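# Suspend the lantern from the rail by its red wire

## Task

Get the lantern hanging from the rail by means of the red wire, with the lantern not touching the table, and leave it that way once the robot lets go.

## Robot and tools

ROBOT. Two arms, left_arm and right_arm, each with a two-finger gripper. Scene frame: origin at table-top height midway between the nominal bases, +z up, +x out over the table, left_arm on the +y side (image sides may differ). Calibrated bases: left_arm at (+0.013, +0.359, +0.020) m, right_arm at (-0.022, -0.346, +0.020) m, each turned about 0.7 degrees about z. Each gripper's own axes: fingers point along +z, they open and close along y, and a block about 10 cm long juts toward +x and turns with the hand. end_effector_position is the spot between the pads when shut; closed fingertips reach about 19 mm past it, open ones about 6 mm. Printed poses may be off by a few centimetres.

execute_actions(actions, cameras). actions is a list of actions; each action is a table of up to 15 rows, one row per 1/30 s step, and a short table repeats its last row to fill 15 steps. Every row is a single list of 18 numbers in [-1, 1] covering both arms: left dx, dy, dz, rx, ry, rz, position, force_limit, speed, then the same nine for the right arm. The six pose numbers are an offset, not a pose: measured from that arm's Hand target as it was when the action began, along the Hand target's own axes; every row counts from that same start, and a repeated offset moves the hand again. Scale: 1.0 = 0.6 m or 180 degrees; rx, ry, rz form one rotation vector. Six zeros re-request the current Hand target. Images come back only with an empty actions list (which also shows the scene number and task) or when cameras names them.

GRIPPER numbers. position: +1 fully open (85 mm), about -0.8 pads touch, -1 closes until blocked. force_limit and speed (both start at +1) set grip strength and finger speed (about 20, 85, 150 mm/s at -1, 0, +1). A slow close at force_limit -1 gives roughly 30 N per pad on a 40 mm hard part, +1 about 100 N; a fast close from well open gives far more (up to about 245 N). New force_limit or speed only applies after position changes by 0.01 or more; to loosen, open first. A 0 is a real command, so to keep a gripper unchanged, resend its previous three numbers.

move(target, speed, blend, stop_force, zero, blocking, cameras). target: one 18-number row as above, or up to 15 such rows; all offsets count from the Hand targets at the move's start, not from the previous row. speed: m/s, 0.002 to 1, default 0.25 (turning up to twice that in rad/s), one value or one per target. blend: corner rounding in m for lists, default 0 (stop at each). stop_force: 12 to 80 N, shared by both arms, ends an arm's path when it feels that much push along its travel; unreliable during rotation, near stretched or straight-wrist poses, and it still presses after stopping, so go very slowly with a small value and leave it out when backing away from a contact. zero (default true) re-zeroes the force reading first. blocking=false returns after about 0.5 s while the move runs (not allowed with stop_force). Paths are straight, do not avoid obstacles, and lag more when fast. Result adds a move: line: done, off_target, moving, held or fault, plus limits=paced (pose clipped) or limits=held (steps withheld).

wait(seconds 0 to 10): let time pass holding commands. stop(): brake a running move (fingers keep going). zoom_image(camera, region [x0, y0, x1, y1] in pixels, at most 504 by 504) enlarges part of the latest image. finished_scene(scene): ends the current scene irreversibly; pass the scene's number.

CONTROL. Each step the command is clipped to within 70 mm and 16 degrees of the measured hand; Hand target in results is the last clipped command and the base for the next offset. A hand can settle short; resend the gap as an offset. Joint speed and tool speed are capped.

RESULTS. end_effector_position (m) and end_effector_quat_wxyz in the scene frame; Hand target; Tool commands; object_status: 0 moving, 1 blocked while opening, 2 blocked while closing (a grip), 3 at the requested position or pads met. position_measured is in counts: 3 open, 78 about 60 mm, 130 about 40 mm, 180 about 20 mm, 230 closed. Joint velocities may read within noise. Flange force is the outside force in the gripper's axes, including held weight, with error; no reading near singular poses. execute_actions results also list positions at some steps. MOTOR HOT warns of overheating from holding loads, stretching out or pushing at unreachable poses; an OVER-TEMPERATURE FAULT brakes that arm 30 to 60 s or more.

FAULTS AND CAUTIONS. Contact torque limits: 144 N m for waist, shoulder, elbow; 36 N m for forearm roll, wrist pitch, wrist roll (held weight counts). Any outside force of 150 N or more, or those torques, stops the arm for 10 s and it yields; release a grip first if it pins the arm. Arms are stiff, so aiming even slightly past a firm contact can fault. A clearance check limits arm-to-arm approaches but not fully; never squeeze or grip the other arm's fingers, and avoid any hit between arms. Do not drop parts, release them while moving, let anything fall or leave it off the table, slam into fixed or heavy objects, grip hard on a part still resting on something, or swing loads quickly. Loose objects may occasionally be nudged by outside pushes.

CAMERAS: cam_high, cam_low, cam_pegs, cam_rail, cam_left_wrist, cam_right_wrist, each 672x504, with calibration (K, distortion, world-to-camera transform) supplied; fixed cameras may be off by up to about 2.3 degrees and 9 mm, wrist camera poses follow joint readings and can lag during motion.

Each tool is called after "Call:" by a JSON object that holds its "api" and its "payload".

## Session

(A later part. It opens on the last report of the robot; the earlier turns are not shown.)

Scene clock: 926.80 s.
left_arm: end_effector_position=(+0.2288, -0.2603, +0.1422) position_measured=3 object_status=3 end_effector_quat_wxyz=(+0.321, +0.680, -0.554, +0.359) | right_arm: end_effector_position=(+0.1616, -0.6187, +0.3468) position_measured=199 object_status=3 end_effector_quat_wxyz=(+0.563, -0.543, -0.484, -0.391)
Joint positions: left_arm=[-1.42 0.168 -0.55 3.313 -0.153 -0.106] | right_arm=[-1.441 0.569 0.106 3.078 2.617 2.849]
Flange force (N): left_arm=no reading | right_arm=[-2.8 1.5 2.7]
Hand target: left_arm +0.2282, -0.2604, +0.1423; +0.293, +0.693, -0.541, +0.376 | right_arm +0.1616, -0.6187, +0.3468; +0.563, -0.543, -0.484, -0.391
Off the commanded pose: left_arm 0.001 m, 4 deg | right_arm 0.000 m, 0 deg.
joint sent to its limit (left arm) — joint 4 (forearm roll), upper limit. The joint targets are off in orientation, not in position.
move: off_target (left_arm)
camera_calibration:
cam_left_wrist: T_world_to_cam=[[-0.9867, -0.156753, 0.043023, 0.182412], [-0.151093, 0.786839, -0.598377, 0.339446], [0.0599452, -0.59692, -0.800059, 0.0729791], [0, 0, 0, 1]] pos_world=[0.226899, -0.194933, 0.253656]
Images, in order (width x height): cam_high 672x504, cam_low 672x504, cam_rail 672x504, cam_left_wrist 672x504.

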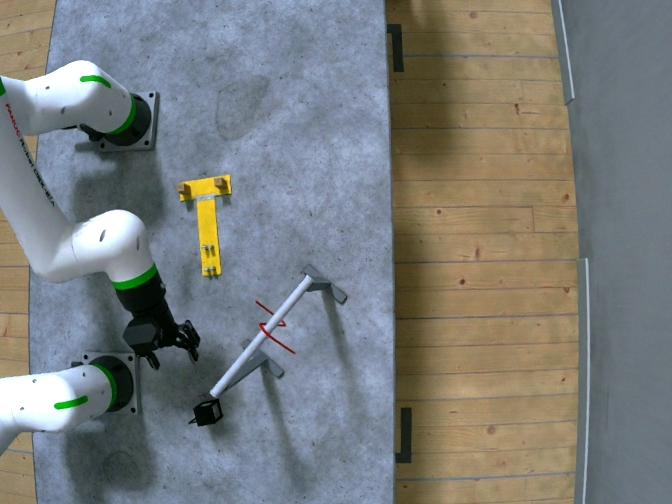

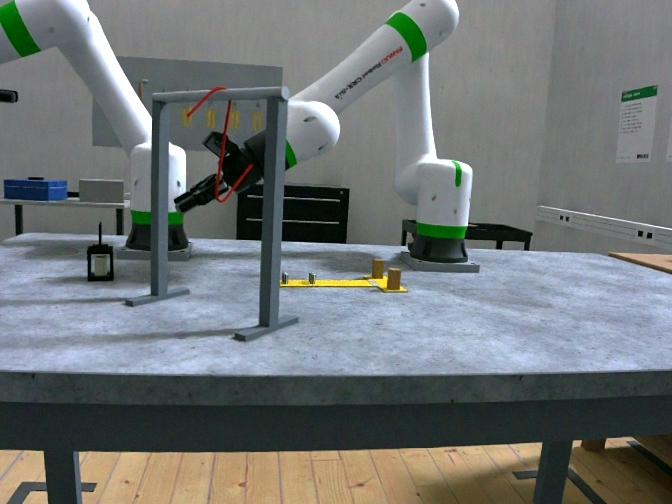

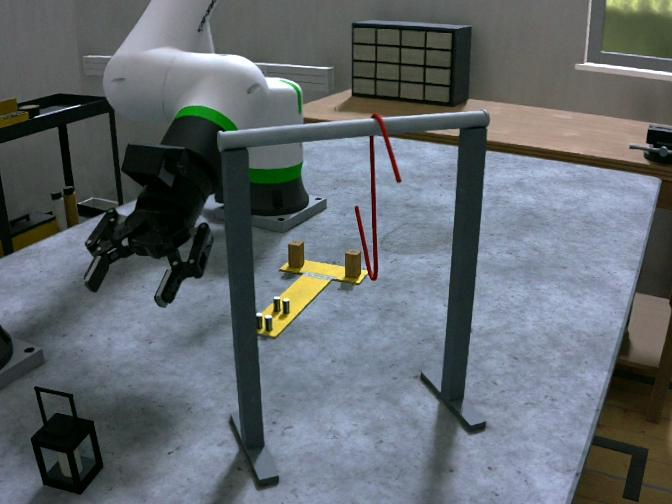

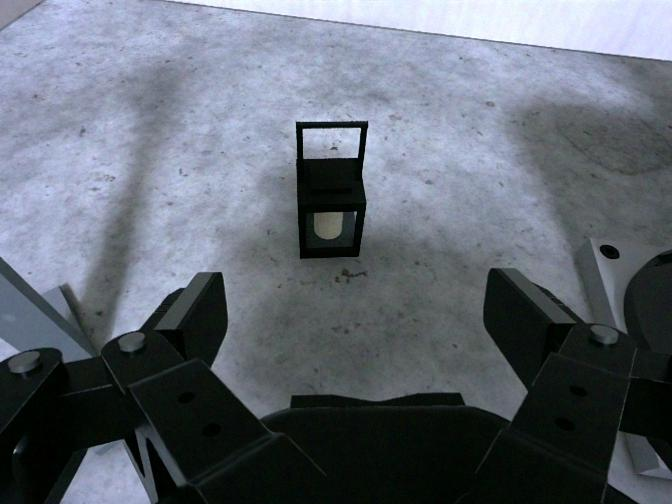

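Call:
{"api": "move", "payload": {"target": [[-0.009,0.018,0.15,0,0,0,1,0.8,-1,0,0,0,0,0,0,-0.55,0.7,-1],[-0.009,0.018,0.288,0,0,0,1,0.8,-1,0,0,0,0,0,0,-0.55,0.7,-1]], "speed": 0.15, "cameras": ["cam_rail","cam_left_wrist"]}}

Call:
{"api": "zoom_image", "payload": {"camera": "cam_rail", "region": [0, 280, 220, 500]}}

Scene clock: 948.47 s.
left_arm: end_effector_position=(+0.2529, -0.4005, +0.0434) position_measured=3 object_status=3 end_effector_quat_wxyz=(+0.315, +0.682, -0.551, +0.363) | right_arm: end_effector_position=(+0.1616, -0.6187, +0.3468) position_measured=199 object_status=3 end_effector_quat_wxyz=(+0.563, -0.543, -0.484, -0.391)
Joint positions: left_arm=[-1.418 0.624 -0.184 3.313 -0.243 -0.104] | right_arm=[-1.441 0.569 0.106 3.078 2.617 2.849]
Flange force (N): left_arm=no reading | right_arm=[-2.6 1.5 2.1]
Hand target: left_arm +0.2524, -0.4006, +0.0435; +0.293, +0.693, -0.541, +0.376 | right_arm +0.1616, -0.6187, +0.3468; +0.563, -0.543, -0.484, -0.391
Off the commanded pose: left_arm 0.000 m, 3 deg | right_arm 0.000 m, 0 deg.
joint sent to its limit (left arm) — joint 4 (forearm roll), upper limit. The joint targets are off in orientation, not in position.
move: off_target (left_arm)
camera_calibration:
cam_left_wrist: T_world_to_cam=[[-0.984726, -0.170743, 0.03409, 0.182633], [-0.157062, 0.7866, -0.597153, 0.395565], [0.0751445, -0.593386, -0.801403, -0.0935226], [0, 0, 0, 1]] pos_world=[0.248999, -0.335463, 0.155038]
Images, in order (width x height): cam_rail 672x504, cam_left_wrist 672x504.

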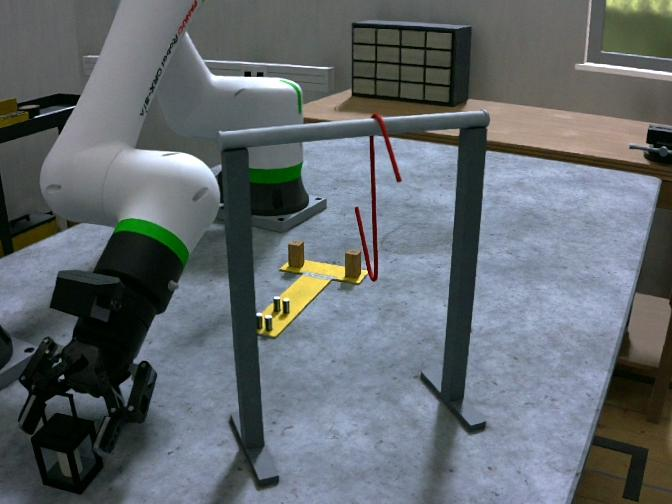

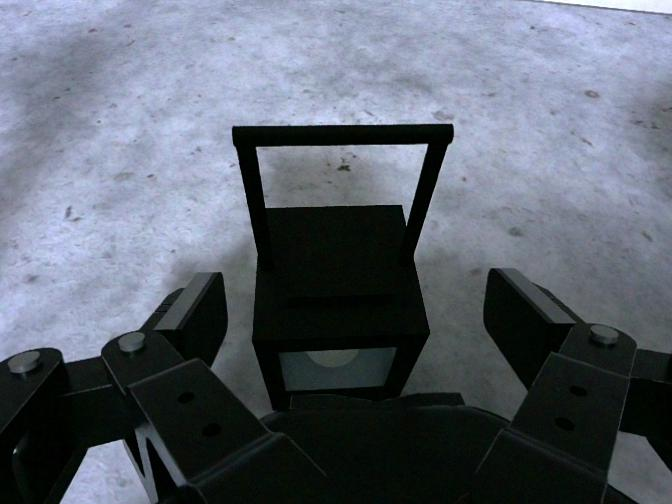

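Scaled by 2.291 from the camera's 672x504 image, which has a finer 960x720 frame.

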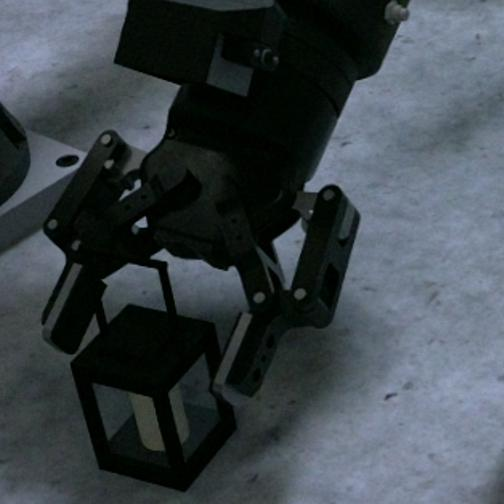

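Call:
{"api": "move", "payload": {"target": [[0,-0.006,0.01,0,0,0,1,0.8,-1,0,0,0,0,0,0,-0.55,0.7,-1],[0,-0.006,0.01,0,0,0,-1,-0.6,-1,0,0,0,0,0,0,-0.55,0.7,-1]], "speed": 0.1, "cameras": ["cam_rail","cam_left_wrist"]}}

Scene clock: 956.47 s.
left_arm: end_effector_position=(+0.2576, -0.4045, +0.0401) position_measured=117 object_status=0 end_effector_quat_wxyz=(+0.314, +0.683, -0.550, +0.364) | right_arm: end_effector_position=(+0.1616, -0.6187, +0.3468) position_measured=199 object_status=3 end_effector_quat_wxyz=(+0.563, -0.543, -0.484, -0.391)
Joint positions: left_arm=[-1.413 0.639 -0.168 3.313 -0.241 -0.107] | right_arm=[-1.441 0.569 0.106 3.078 2.617 2.849]
Flange force (N): left_arm=no reading | right_arm=[-2.9 1.3 2.3]
Hand target: left_arm +0.2571, -0.4046, +0.0402; +0.293, +0.693, -0.541, +0.376 | right_arm +0.1616, -0.6187, +0.3468; +0.563, -0.543, -0.484, -0.391
Off the commanded pose: left_arm 0.000 m, 3 deg | right_arm 0.000 m, 0 deg.
joint sent to its limit (left arm) — joint 4 (forearm roll), upper limit. The joint targets are off in orientation, not in position.
move: off_target (left_arm); target 2's new numbers were sent with left_arm's hand 0.000 m and 3 deg from that target
camera_calibration:
cam_left_wrist: T_world_to_cam=[[-0.984202, -0.174175, 0.031787, 0.185327], [-0.15848, 0.786604, -0.596774, 0.39786], [0.0789389, -0.592383, -0.80178, -0.0994145], [0, 0, 0, 1]] pos_world=[0.253299, -0.339571, 0.151833]
Images, in order (width x height): cam_rail 672x504, cam_left_wrist 672x504.

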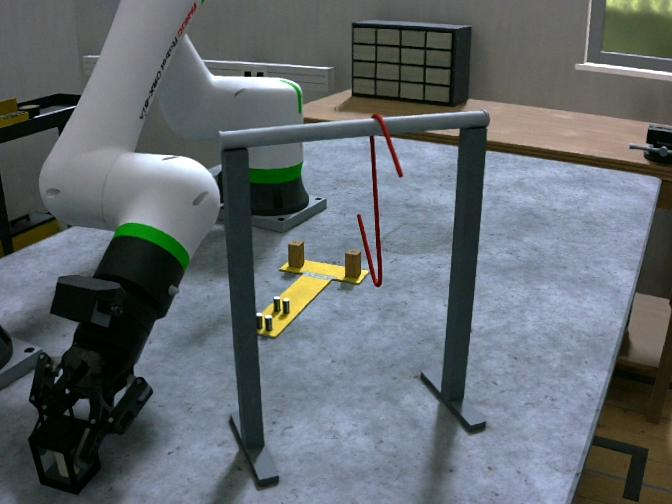

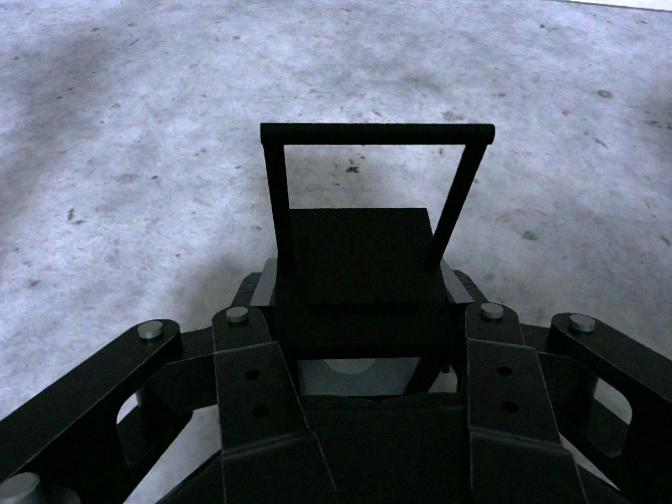

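Call:
{"api": "move", "payload": {"target": [[0.244,0,-0.159,0,0,0,-1,-0.6,-1,0,0,0,0,0,0,-0.55,0.7,-1],[0.036,-0.084,-0.4795,0.073,0.002,-0.052,-1,-0.6,-1,0,0,0,0,0,0,-0.55,0.7,-1],[-0.013,-0.35,-0.555,0.146,0.005,-0.105,-1,-0.6,-1,0,0,0,0,0,0,-0.55,0.7,-1]], "speed": 0.15, "blend": 0.02, "cameras": ["cam_high","cam_low","cam_rail","cam_left_wrist"]}}

Scene clock: 988.70 s.
left_arm: end_effector_position=(+0.3914, -0.0789, +0.2162) position_measured=117 object_status=2 end_effector_quat_wxyz=(+0.143, +0.845, -0.313, +0.410) | right_arm: end_effector_position=(+0.1616, -0.6187, +0.3468) position_measured=199 object_status=3 end_effector_quat_wxyz=(+0.563, -0.543, -0.484, -0.391)
Joint positions: left_arm=[-0.74 -0.156 -0.869 0.981 0.07 2.188] | right_arm=[-1.441 0.569 0.106 3.078 2.617 2.849]
Flange force (N): left_arm=no reading | right_arm=[-2.7 1.6 1.9]
Hand target: left_arm +0.3917, -0.0788, +0.2156; +0.190, +0.817, -0.319, +0.441 | right_arm +0.1616, -0.6187, +0.3468; +0.563, -0.543, -0.484, -0.391
Off the commanded pose: left_arm 0.001 m, 7 deg | right_arm 0.000 m, 0 deg.
move: off_target (left_arm)
camera_calibration:
cam_left_wrist: T_world_to_cam=[[-0.664317, -0.747388, -0.00966778, 0.206636], [-0.63951, 0.57503, -0.510263, 0.42086], [0.386923, -0.332794, -0.859964, 0.136604], [0, 0, 0, 1]] pos_world=[0.353561, -0.0421088, 0.334221]
Images, in order (width x height): cam_high 672x504, cam_low 672x504, cam_rail 672x504, cam_left_wrist 672x504.

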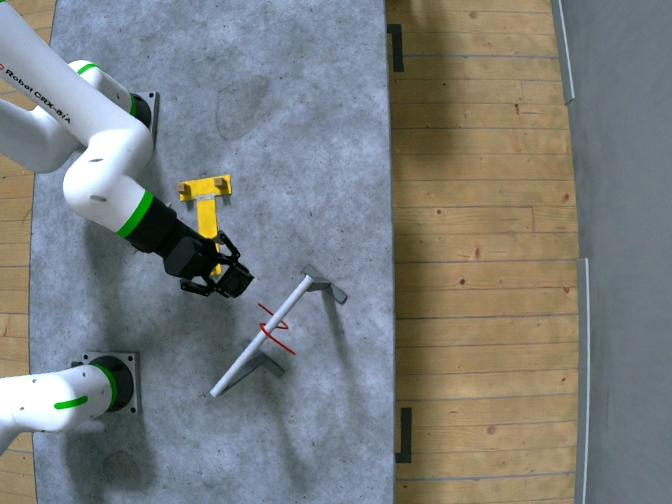

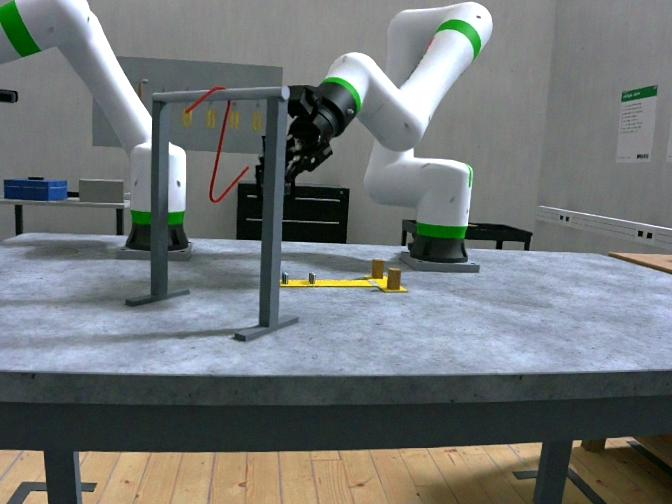

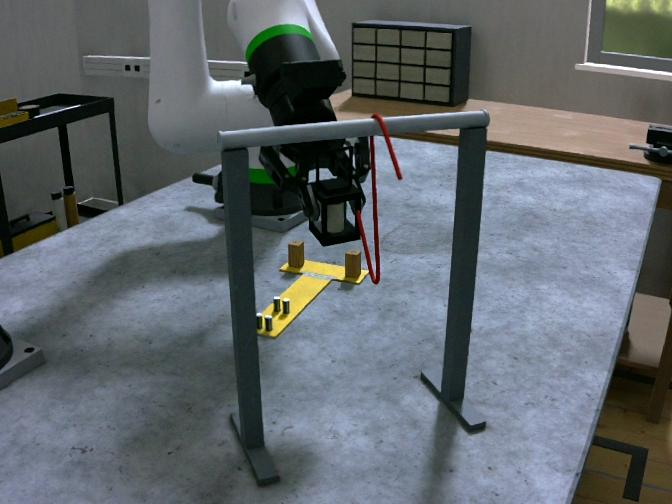

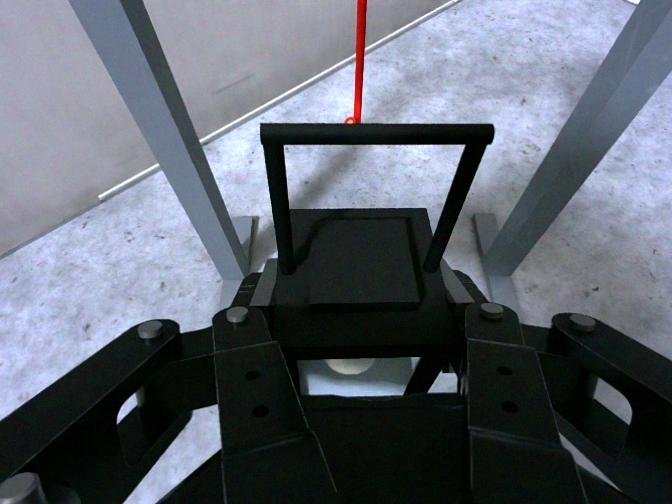

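Call:
{"api": "move", "payload": {"target": [0.029,-0.011,0.126,0,0,0,-1,-0.6,-1,0,0,0,0,0,0,-0.55,0.7,-1], "speed": 0.08, "cameras": ["cam_high","cam_low","cam_rail","cam_left_wrist"]}}

Call:
{"api": "zoom_image", "payload": {"camera": "cam_rail", "region": [280, 100, 480, 300]}}

Call:
{"api": "zoom_image", "payload": {"camera": "cam_low", "region": [150, 70, 310, 230]}}

Scene clock: 1019.97 s.
left_arm: end_effector_position=(+0.4484, -0.1253, +0.1893) position_measured=117 object_status=2 end_effector_quat_wxyz=(+0.144, +0.824, -0.294, +0.463) | right_arm: end_effector_position=(+0.1616, -0.6187, +0.3468) position_measured=199 object_status=3 end_effector_quat_wxyz=(+0.563, -0.543, -0.484, -0.391)
Joint positions: left_arm=[-0.612 0.071 -0.53 -0.147 0.043 3.243] | right_arm=[-1.441 0.569 0.106 3.078 2.617 2.849]
Flange force (N): left_arm=no reading | right_arm=[-2.8 1.8 2.5]
Hand target: left_arm +0.4486, -0.1249, +0.1894; +0.190, +0.817, -0.319, +0.441 | right_arm +0.1616, -0.6187, +0.3468; +0.563, -0.543, -0.484, -0.391
Off the commanded pose: left_arm 0.000 m, 7 deg | right_arm 0.000 m, 0 deg.
move: off_target (left_arm)
camera_calibration:
cam_left_wrist: T_world_to_cam=[[-0.636128, -0.770957, -0.0310954, 0.198057], [-0.603167, 0.522006, -0.603075, 0.464912], [0.481177, -0.364877, -0.797078, 0.0177574], [0, 0, 0, 1]] pos_world=[0.397865, -0.0835139, 0.30069]
Images, in order (width x height): cam_high 672x504, cam_low 672x504, cam_rail 672x504, cam_left_wrist 672x504.

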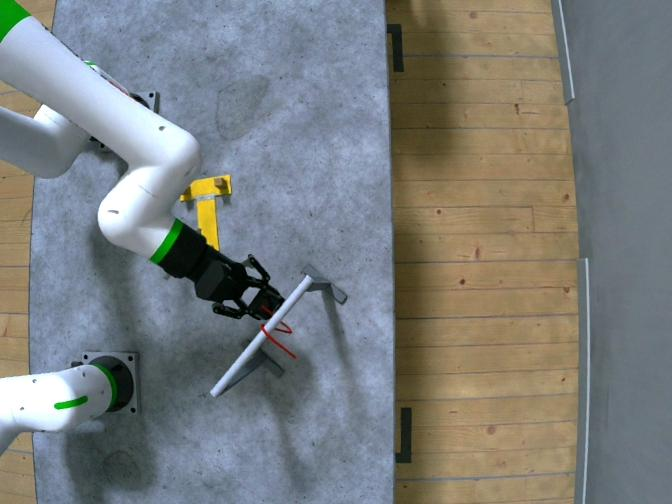

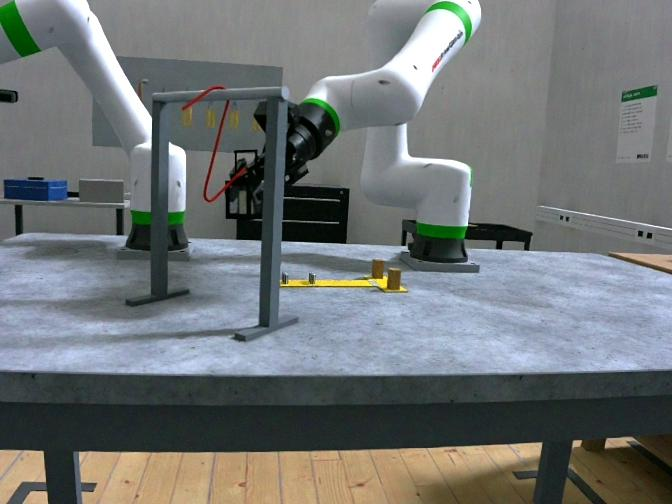

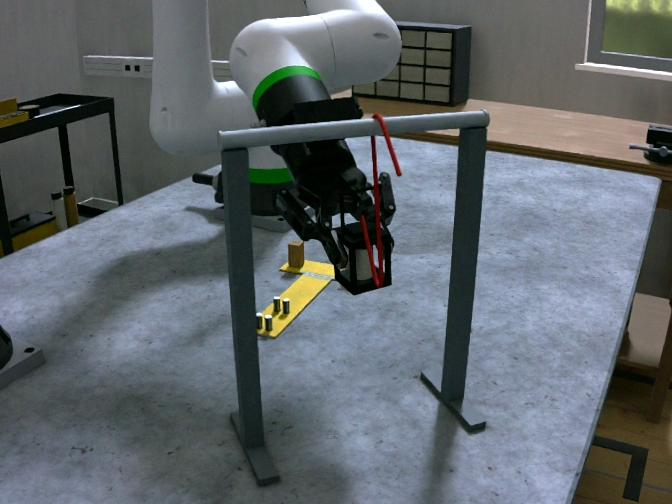

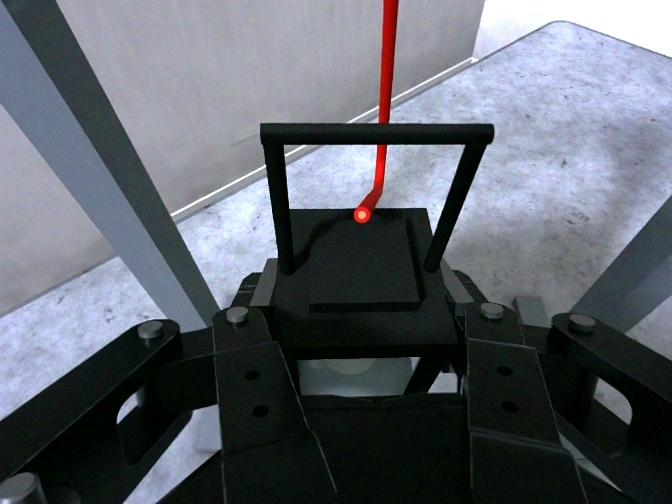

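Scaled by 2.520 from the camera's 672x504 image, which has a finer 960x720 frame.

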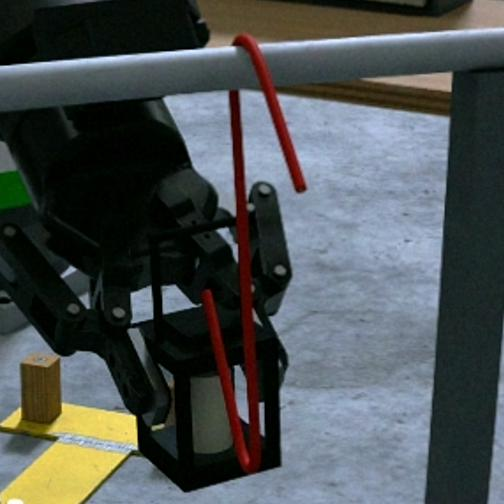

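Scaled by 3.150 from the camera's 672x504 image, which has a finer 960x720 frame.

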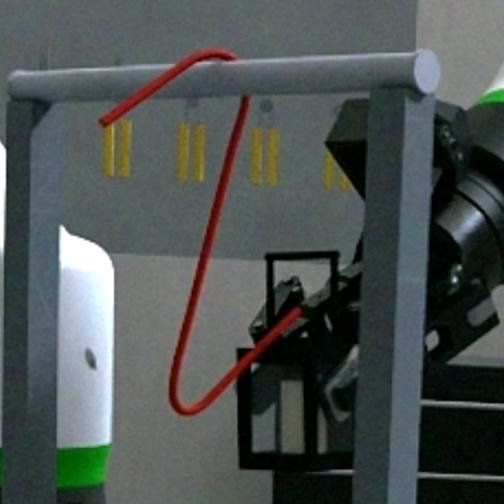

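Call:
{"api": "move", "payload": {"target": [[-0.0225,0,0.0143,0,0,0,-1,-0.6,-1,0,0,0,0,0,0,-0.55,0.7,-1],[-0.0135,-0.0007,0.0283,0,0,0,-1,-0.6,-1,0,0,0,0,0,0,-0.55,0.7,-1]], "speed": 0.03, "blend": 0.002, "cameras": ["cam_low","cam_rail","cam_left_wrist"]}}

Call:
{"api": "zoom_image", "payload": {"camera": "cam_low", "region": [170, 90, 290, 230]}}

Call:
{"api": "zoom_image", "payload": {"camera": "cam_rail", "region": [280, 100, 480, 300]}}

Scene clock: 1035.93 s.
left_arm: end_effector_position=(+0.4555, -0.1321, +0.1730) position_measured=117 object_status=2 end_effector_quat_wxyz=(+0.165, +0.812, -0.297, +0.475) | right_arm: end_effector_position=(+0.1616, -0.6187, +0.3468) position_measured=199 object_status=3 end_effector_quat_wxyz=(+0.563, -0.543, -0.484, -0.391)
Joint positions: left_arm=[-0.639 0.12 -0.425 -0.589 0.033 3.704] | right_arm=[-1.441 0.569 0.106 3.078 2.617 2.849]
Flange force (N): left_arm=no reading | right_arm=[-2.7 1.4 1.9]
Hand target: left_arm +0.4558, -0.1318, +0.1734; +0.190, +0.817, -0.319, +0.441 | right_arm +0.1616, -0.6187, +0.3468; +0.563, -0.543, -0.484, -0.391
Off the commanded pose: left_arm 0.001 m, 5 deg | right_arm 0.000 m, 0 deg.
move: off_target (left_arm)
camera_calibration:
cam_left_wrist: T_world_to_cam=[[-0.65762, -0.753265, -0.0113151, 0.205543], [-0.575931, 0.512372, -0.637007, 0.455214], [0.485632, -0.412392, -0.770775, -0.0140091], [0, 0, 0, 1]] pos_world=[0.404144, -0.0841881, 0.281502]
Images, in order (width x height): cam_low 672x504, cam_rail 672x504, cam_left_wrist 672x504.

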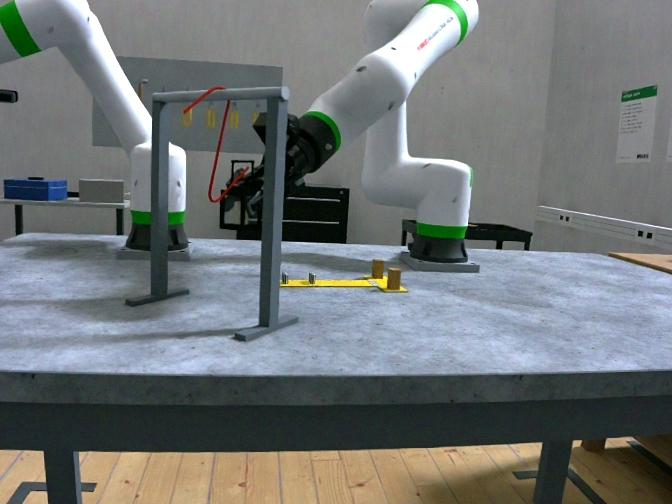

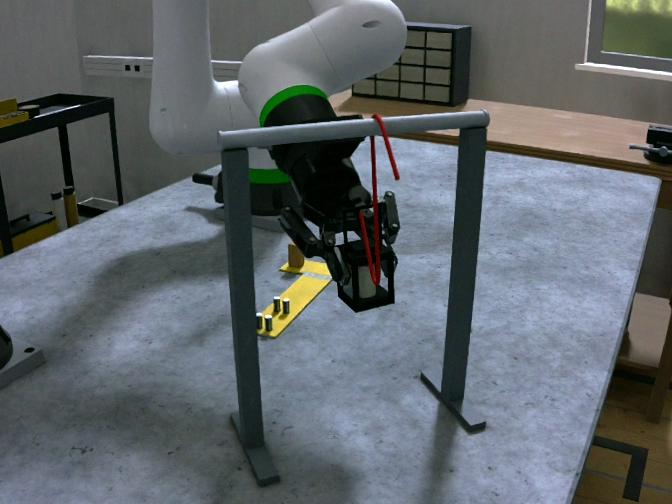

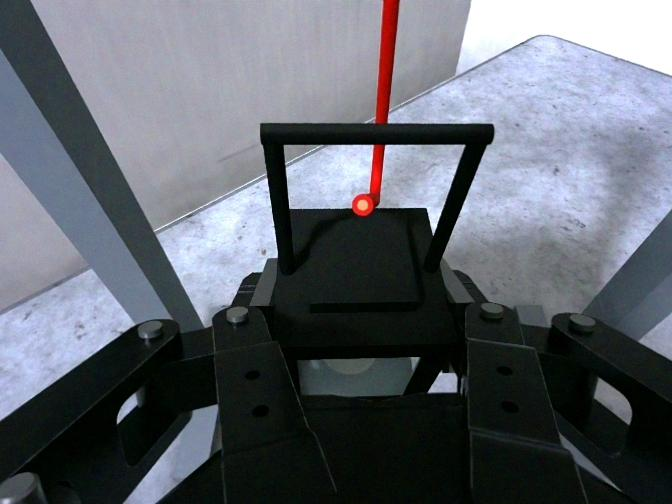

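Scaled by 3.600 from the camera's 672x504 image, which has a finer 960x720 frame.

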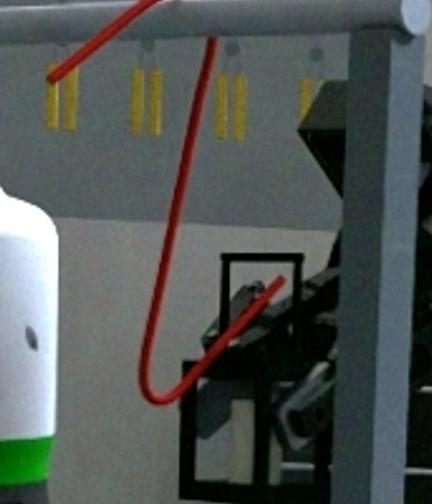

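Scaled by 2.520 from the camera's 672x504 image, which has a finer 960x720 frame.

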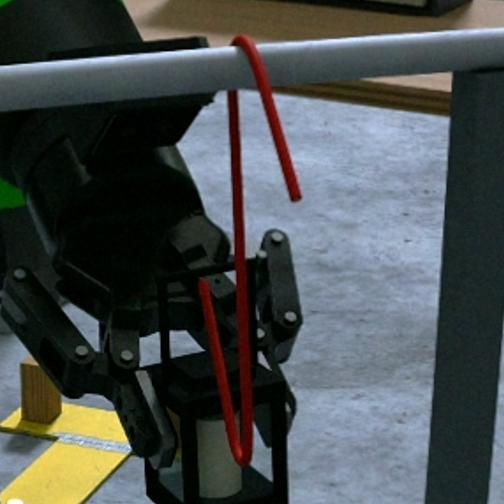

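Call:
{"api": "move", "payload": {"target": [-0.0337,0,0.0215,0,0,0,-1,-0.6,-1,0,0,0,0,0,0,-0.55,0.7,-1], "speed": 0.03, "cameras": ["cam_low","cam_rail","cam_left_wrist"]}}

Call:
{"api": "zoom_image", "payload": {"camera": "cam_low", "region": [170, 90, 290, 230]}}

Call:
{"api": "zoom_image", "payload": {"camera": "cam_rail", "region": [280, 100, 480, 300]}}

Scene clock: 1044.77 s.
left_arm: end_effector_position=(+0.4550, -0.1325, +0.1490) position_measured=117 object_status=2 end_effector_quat_wxyz=(+0.179, +0.810, -0.305, +0.469) | right_arm: end_effector_position=(+0.1616, -0.6187, +0.3468) position_measured=199 object_status=3 end_effector_quat_wxyz=(+0.563, -0.543, -0.484, -0.391)
Joint positions: left_arm=[-0.66 0.161 -0.393 -0.802 0.048 3.927] | right_arm=[-1.441 0.569 0.106 3.078 2.617 2.849]
Flange force (N): left_arm=no reading | right_arm=[-2.6 1.5 2.1]
Hand target: left_arm +0.4554, -0.1323, +0.1495; +0.190, +0.817, -0.319, +0.441 | right_arm +0.1616, -0.6187, +0.3468; +0.563, -0.543, -0.484, -0.391
Off the commanded pose: left_arm 0.001 m, 4 deg | right_arm 0.000 m, 0 deg.
joint sent to its limit (left arm) — joint 6 (wrist roll), upper limit. The joint targets are off in orientation, not in position.
move: off_target (left_arm)
camera_calibration:
cam_left_wrist: T_world_to_cam=[[-0.67939, -0.733753, 0.00600196, 0.214505], [-0.569287, 0.521913, -0.635232, 0.437779], [0.46297, -0.434987, -0.772298, -0.0249409], [0, 0, 0, 1]] pos_world=[0.406501, -0.081938, 0.257542]
Images, in order (width x height): cam_low 672x504, cam_rail 672x504, cam_left_wrist 672x504.

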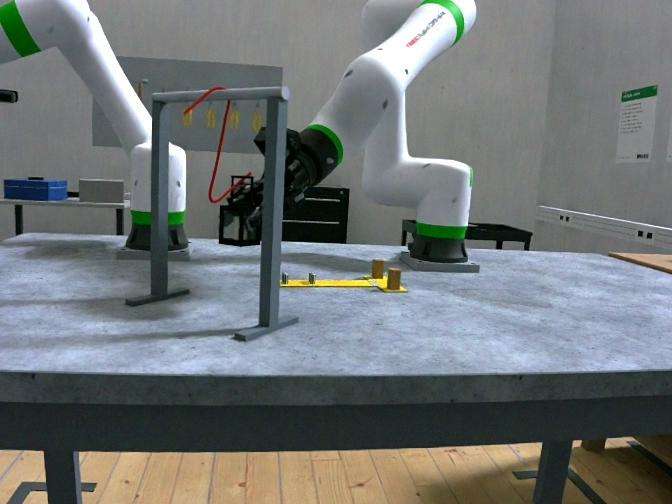

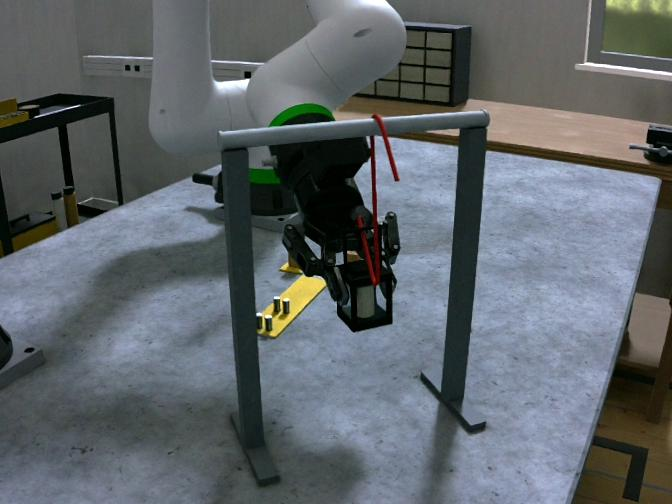

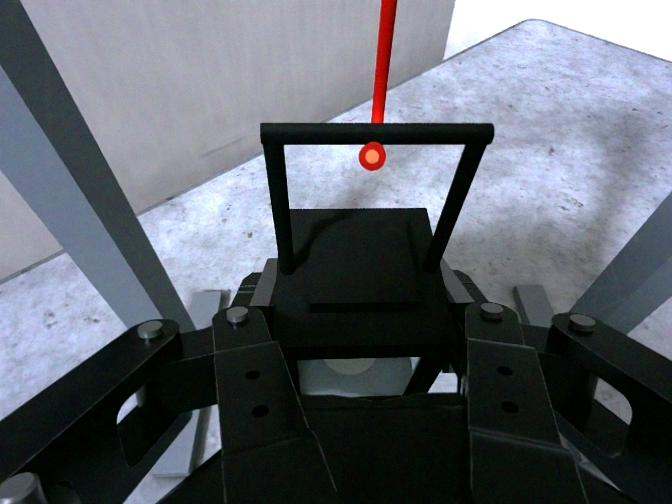

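Scaled by 3.600 from the camera's 672x504 image, which has a finer 960x720 frame.

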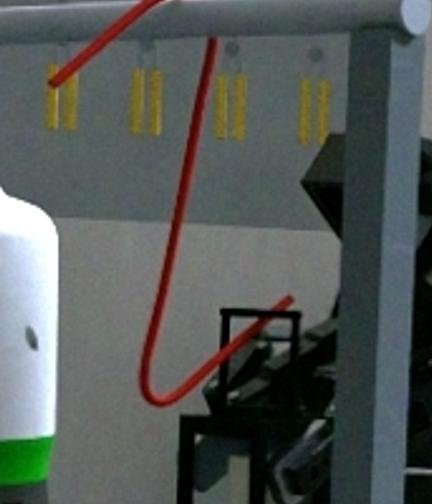

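Scaled by 2.520 from the camera's 672x504 image, which has a finer 960x720 frame.

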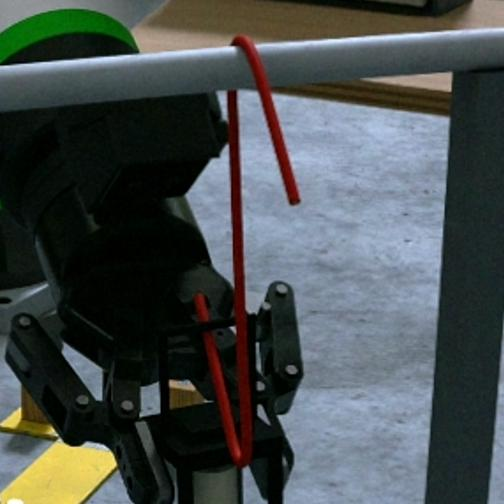

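Call:
{"api": "move", "payload": {"target": [-0.0197,-0.0033,0.062,0,0,0,-1,-0.6,-1,0,0,0,0,0,0,-0.55,0.7,-1], "speed": 0.03, "cameras": ["cam_low","cam_rail","cam_left_wrist"]}}

Call:
{"api": "zoom_image", "payload": {"camera": "cam_low", "region": [170, 90, 290, 250]}}

Call:
{"api": "zoom_image", "payload": {"camera": "cam_rail", "region": [280, 100, 480, 320]}}

Scene clock: 1054.83 s.
left_arm: end_effector_position=(+0.4739, -0.1488, +0.1190) position_measured=117 object_status=2 end_effector_quat_wxyz=(+0.184, +0.812, -0.311, +0.458) | right_arm: end_effector_position=(+0.1616, -0.6187, +0.3468) position_measured=199 object_status=3 end_effector_quat_wxyz=(+0.563, -0.543, -0.484, -0.391)
Joint positions: left_arm=[-0.649 0.267 -0.334 -0.81 0.088 3.927] | right_arm=[-1.441 0.569 0.106 3.078 2.617 2.849]
Flange force (N): left_arm=no reading | right_arm=[-2.6 1.7 2.5]
Hand target: left_arm +0.4742, -0.1487, +0.1194; +0.190, +0.817, -0.319, +0.441 | right_arm +0.1616, -0.6187, +0.3468; +0.563, -0.543, -0.484, -0.391
Off the commanded pose: left_arm 0.001 m, 2 deg | right_arm 0.000 m, 0 deg.
joint sent to its limit (left arm) — joint 6 (wrist roll), upper limit. The joint targets still meet the commanded pose.
move: done
camera_calibration:
cam_left_wrist: T_world_to_cam=[[-0.691772, -0.721932, 0.0163069, 0.221992], [-0.573436, 0.535474, -0.620031, 0.440082], [0.438888, -0.438271, -0.784408, -0.0515885], [0, 0, 0, 1]] pos_world=[0.428568, -0.0979993, 0.228778]
Images, in order (width x height): cam_low 672x504, cam_rail 672x504, cam_left_wrist 672x504.

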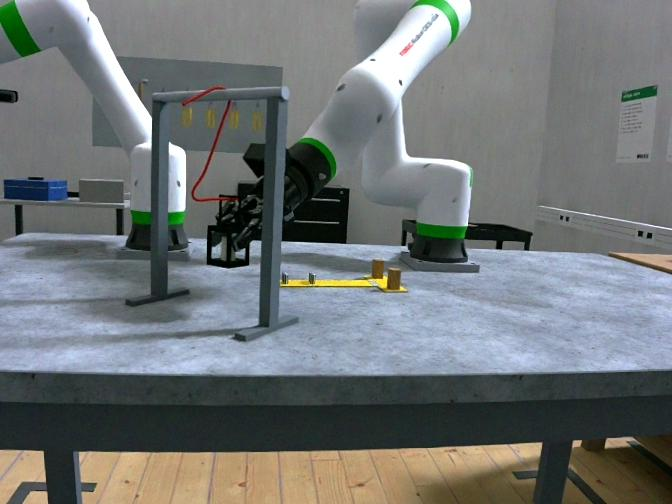

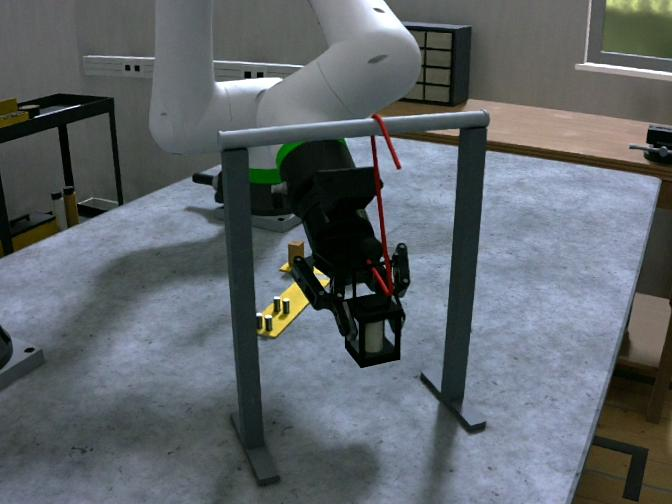

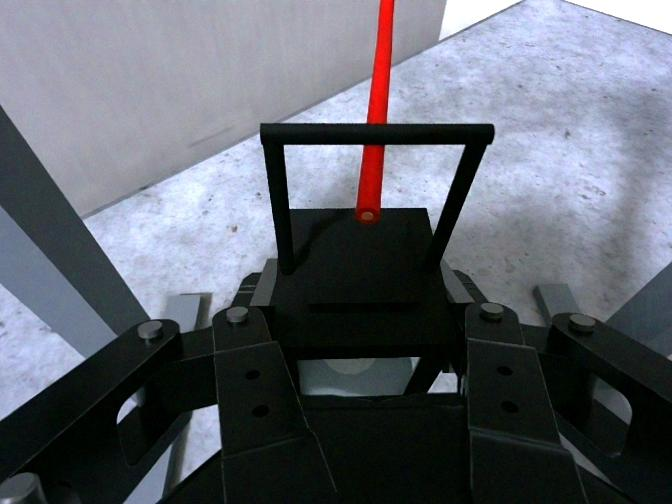

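Scaled by 3.150 from the camera's 672x504 image, which has a finer 960x720 frame.

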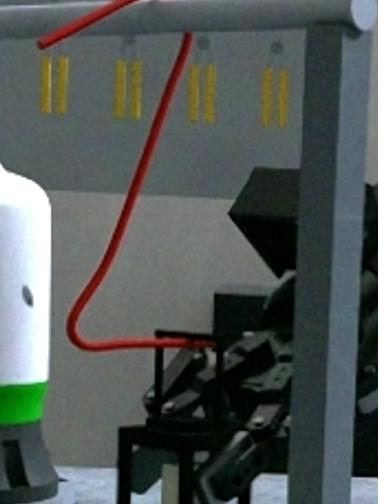

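Scaled by 2.291 from the camera's 672x504 image, which has a finer 960x720 frame.

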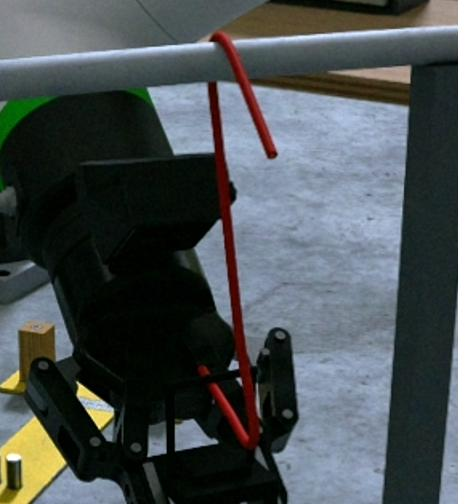

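Call:
{"api": "move", "payload": {"target": [[0.0135,0,-0.0086,0,0,0,-1,-0.6,-1,0,0,0,0,0,0,-0.55,0.7,-1],[0.0285,-0.0017,0.0057,0,0,0,-1,-0.6,-1,0,0,0,0,0,0,-0.55,0.7,-1]], "speed": 0.03, "blend": 0.004, "cameras": ["cam_low","cam_rail","cam_left_wrist","cam_high"]}}

Call:
{"api": "zoom_image", "payload": {"camera": "cam_low", "region": [170, 90, 290, 250]}}

Call:
{"api": "zoom_image", "payload": {"camera": "cam_rail", "region": [280, 100, 480, 320]}}

Scene clock: 1066.33 s.
left_arm: end_effector_position=(+0.4836, -0.1562, +0.1315) position_measured=117 object_status=2 end_effector_quat_wxyz=(+0.181, +0.810, -0.307, +0.465) | right_arm: end_effector_position=(+0.1616, -0.6187, +0.3468) position_measured=199 object_status=3 end_effector_quat_wxyz=(+0.563, -0.543, -0.484, -0.391)
Joint positions: left_arm=[-0.655 0.27 -0.303 -0.805 0.065 3.927] | right_arm=[-1.441 0.569 0.106 3.078 2.617 2.849]
Flange force (N): left_arm=no reading | right_arm=[-2.7 1.5 2.3]
Hand target: left_arm +0.4839, -0.1560, +0.1320; +0.190, +0.817, -0.319, +0.441 | right_arm +0.1616, -0.6187, +0.3468; +0.563, -0.543, -0.484, -0.391
Off the commanded pose: left_arm 0.001 m, 3 deg | right_arm 0.000 m, 0 deg.
joint sent to its limit (left arm) — joint 6 (wrist roll), upper limit. The joint targets are off in orientation, not in position.
move: off_target (left_arm)
camera_calibration:
cam_left_wrist: T_world_to_cam=[[-0.684456, -0.728983, 0.0101605, 0.219325], [-0.570559, 0.526929, -0.629927, 0.455948], [0.453852, -0.436955, -0.776588, -0.0573405], [0, 0, 0, 1]] pos_world=[0.436288, -0.105423, 0.240456]
Images, in order (width x height): cam_high 672x504, cam_low 672x504, cam_rail 672x504, cam_left_wrist 672x504.

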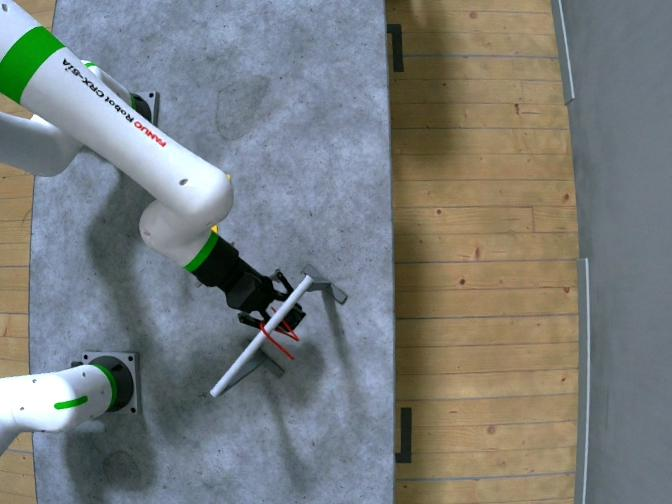

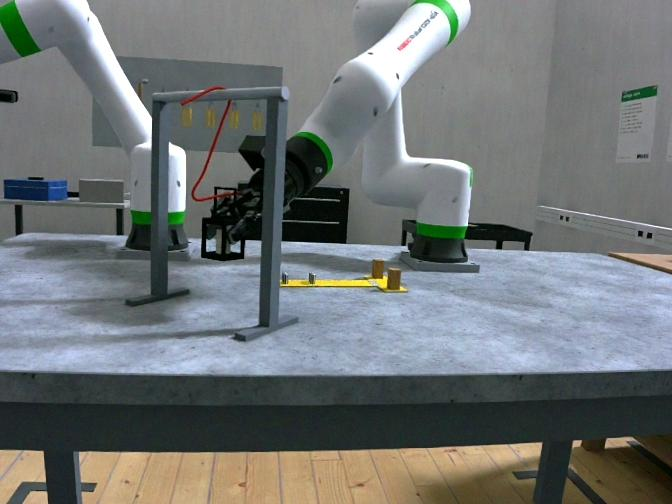

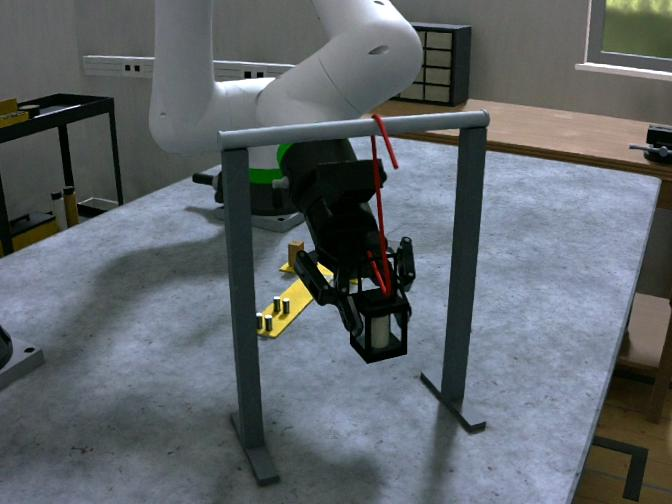

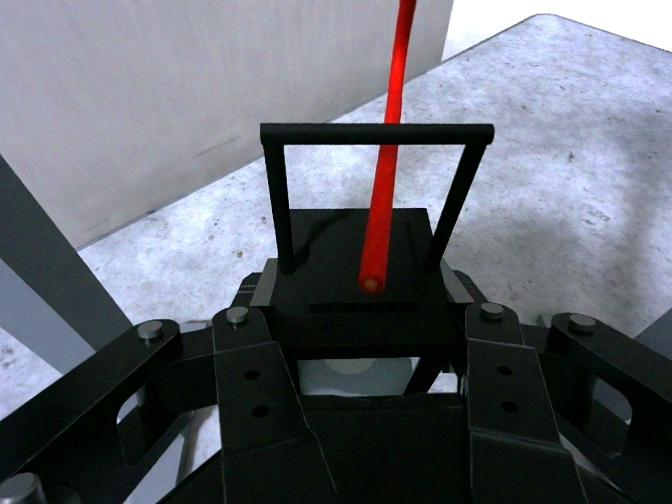

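Scaled by 3.150 from the camera's 672x504 image, which has a finer 960x720 frame.

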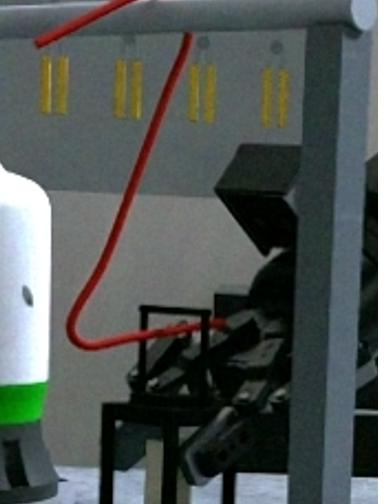

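Scaled by 2.291 from the camera's 672x504 image, which has a finer 960x720 frame.

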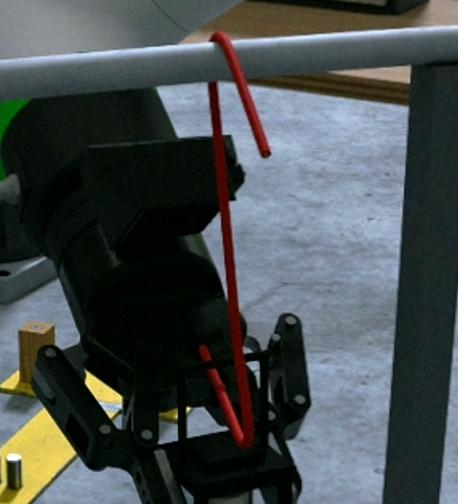

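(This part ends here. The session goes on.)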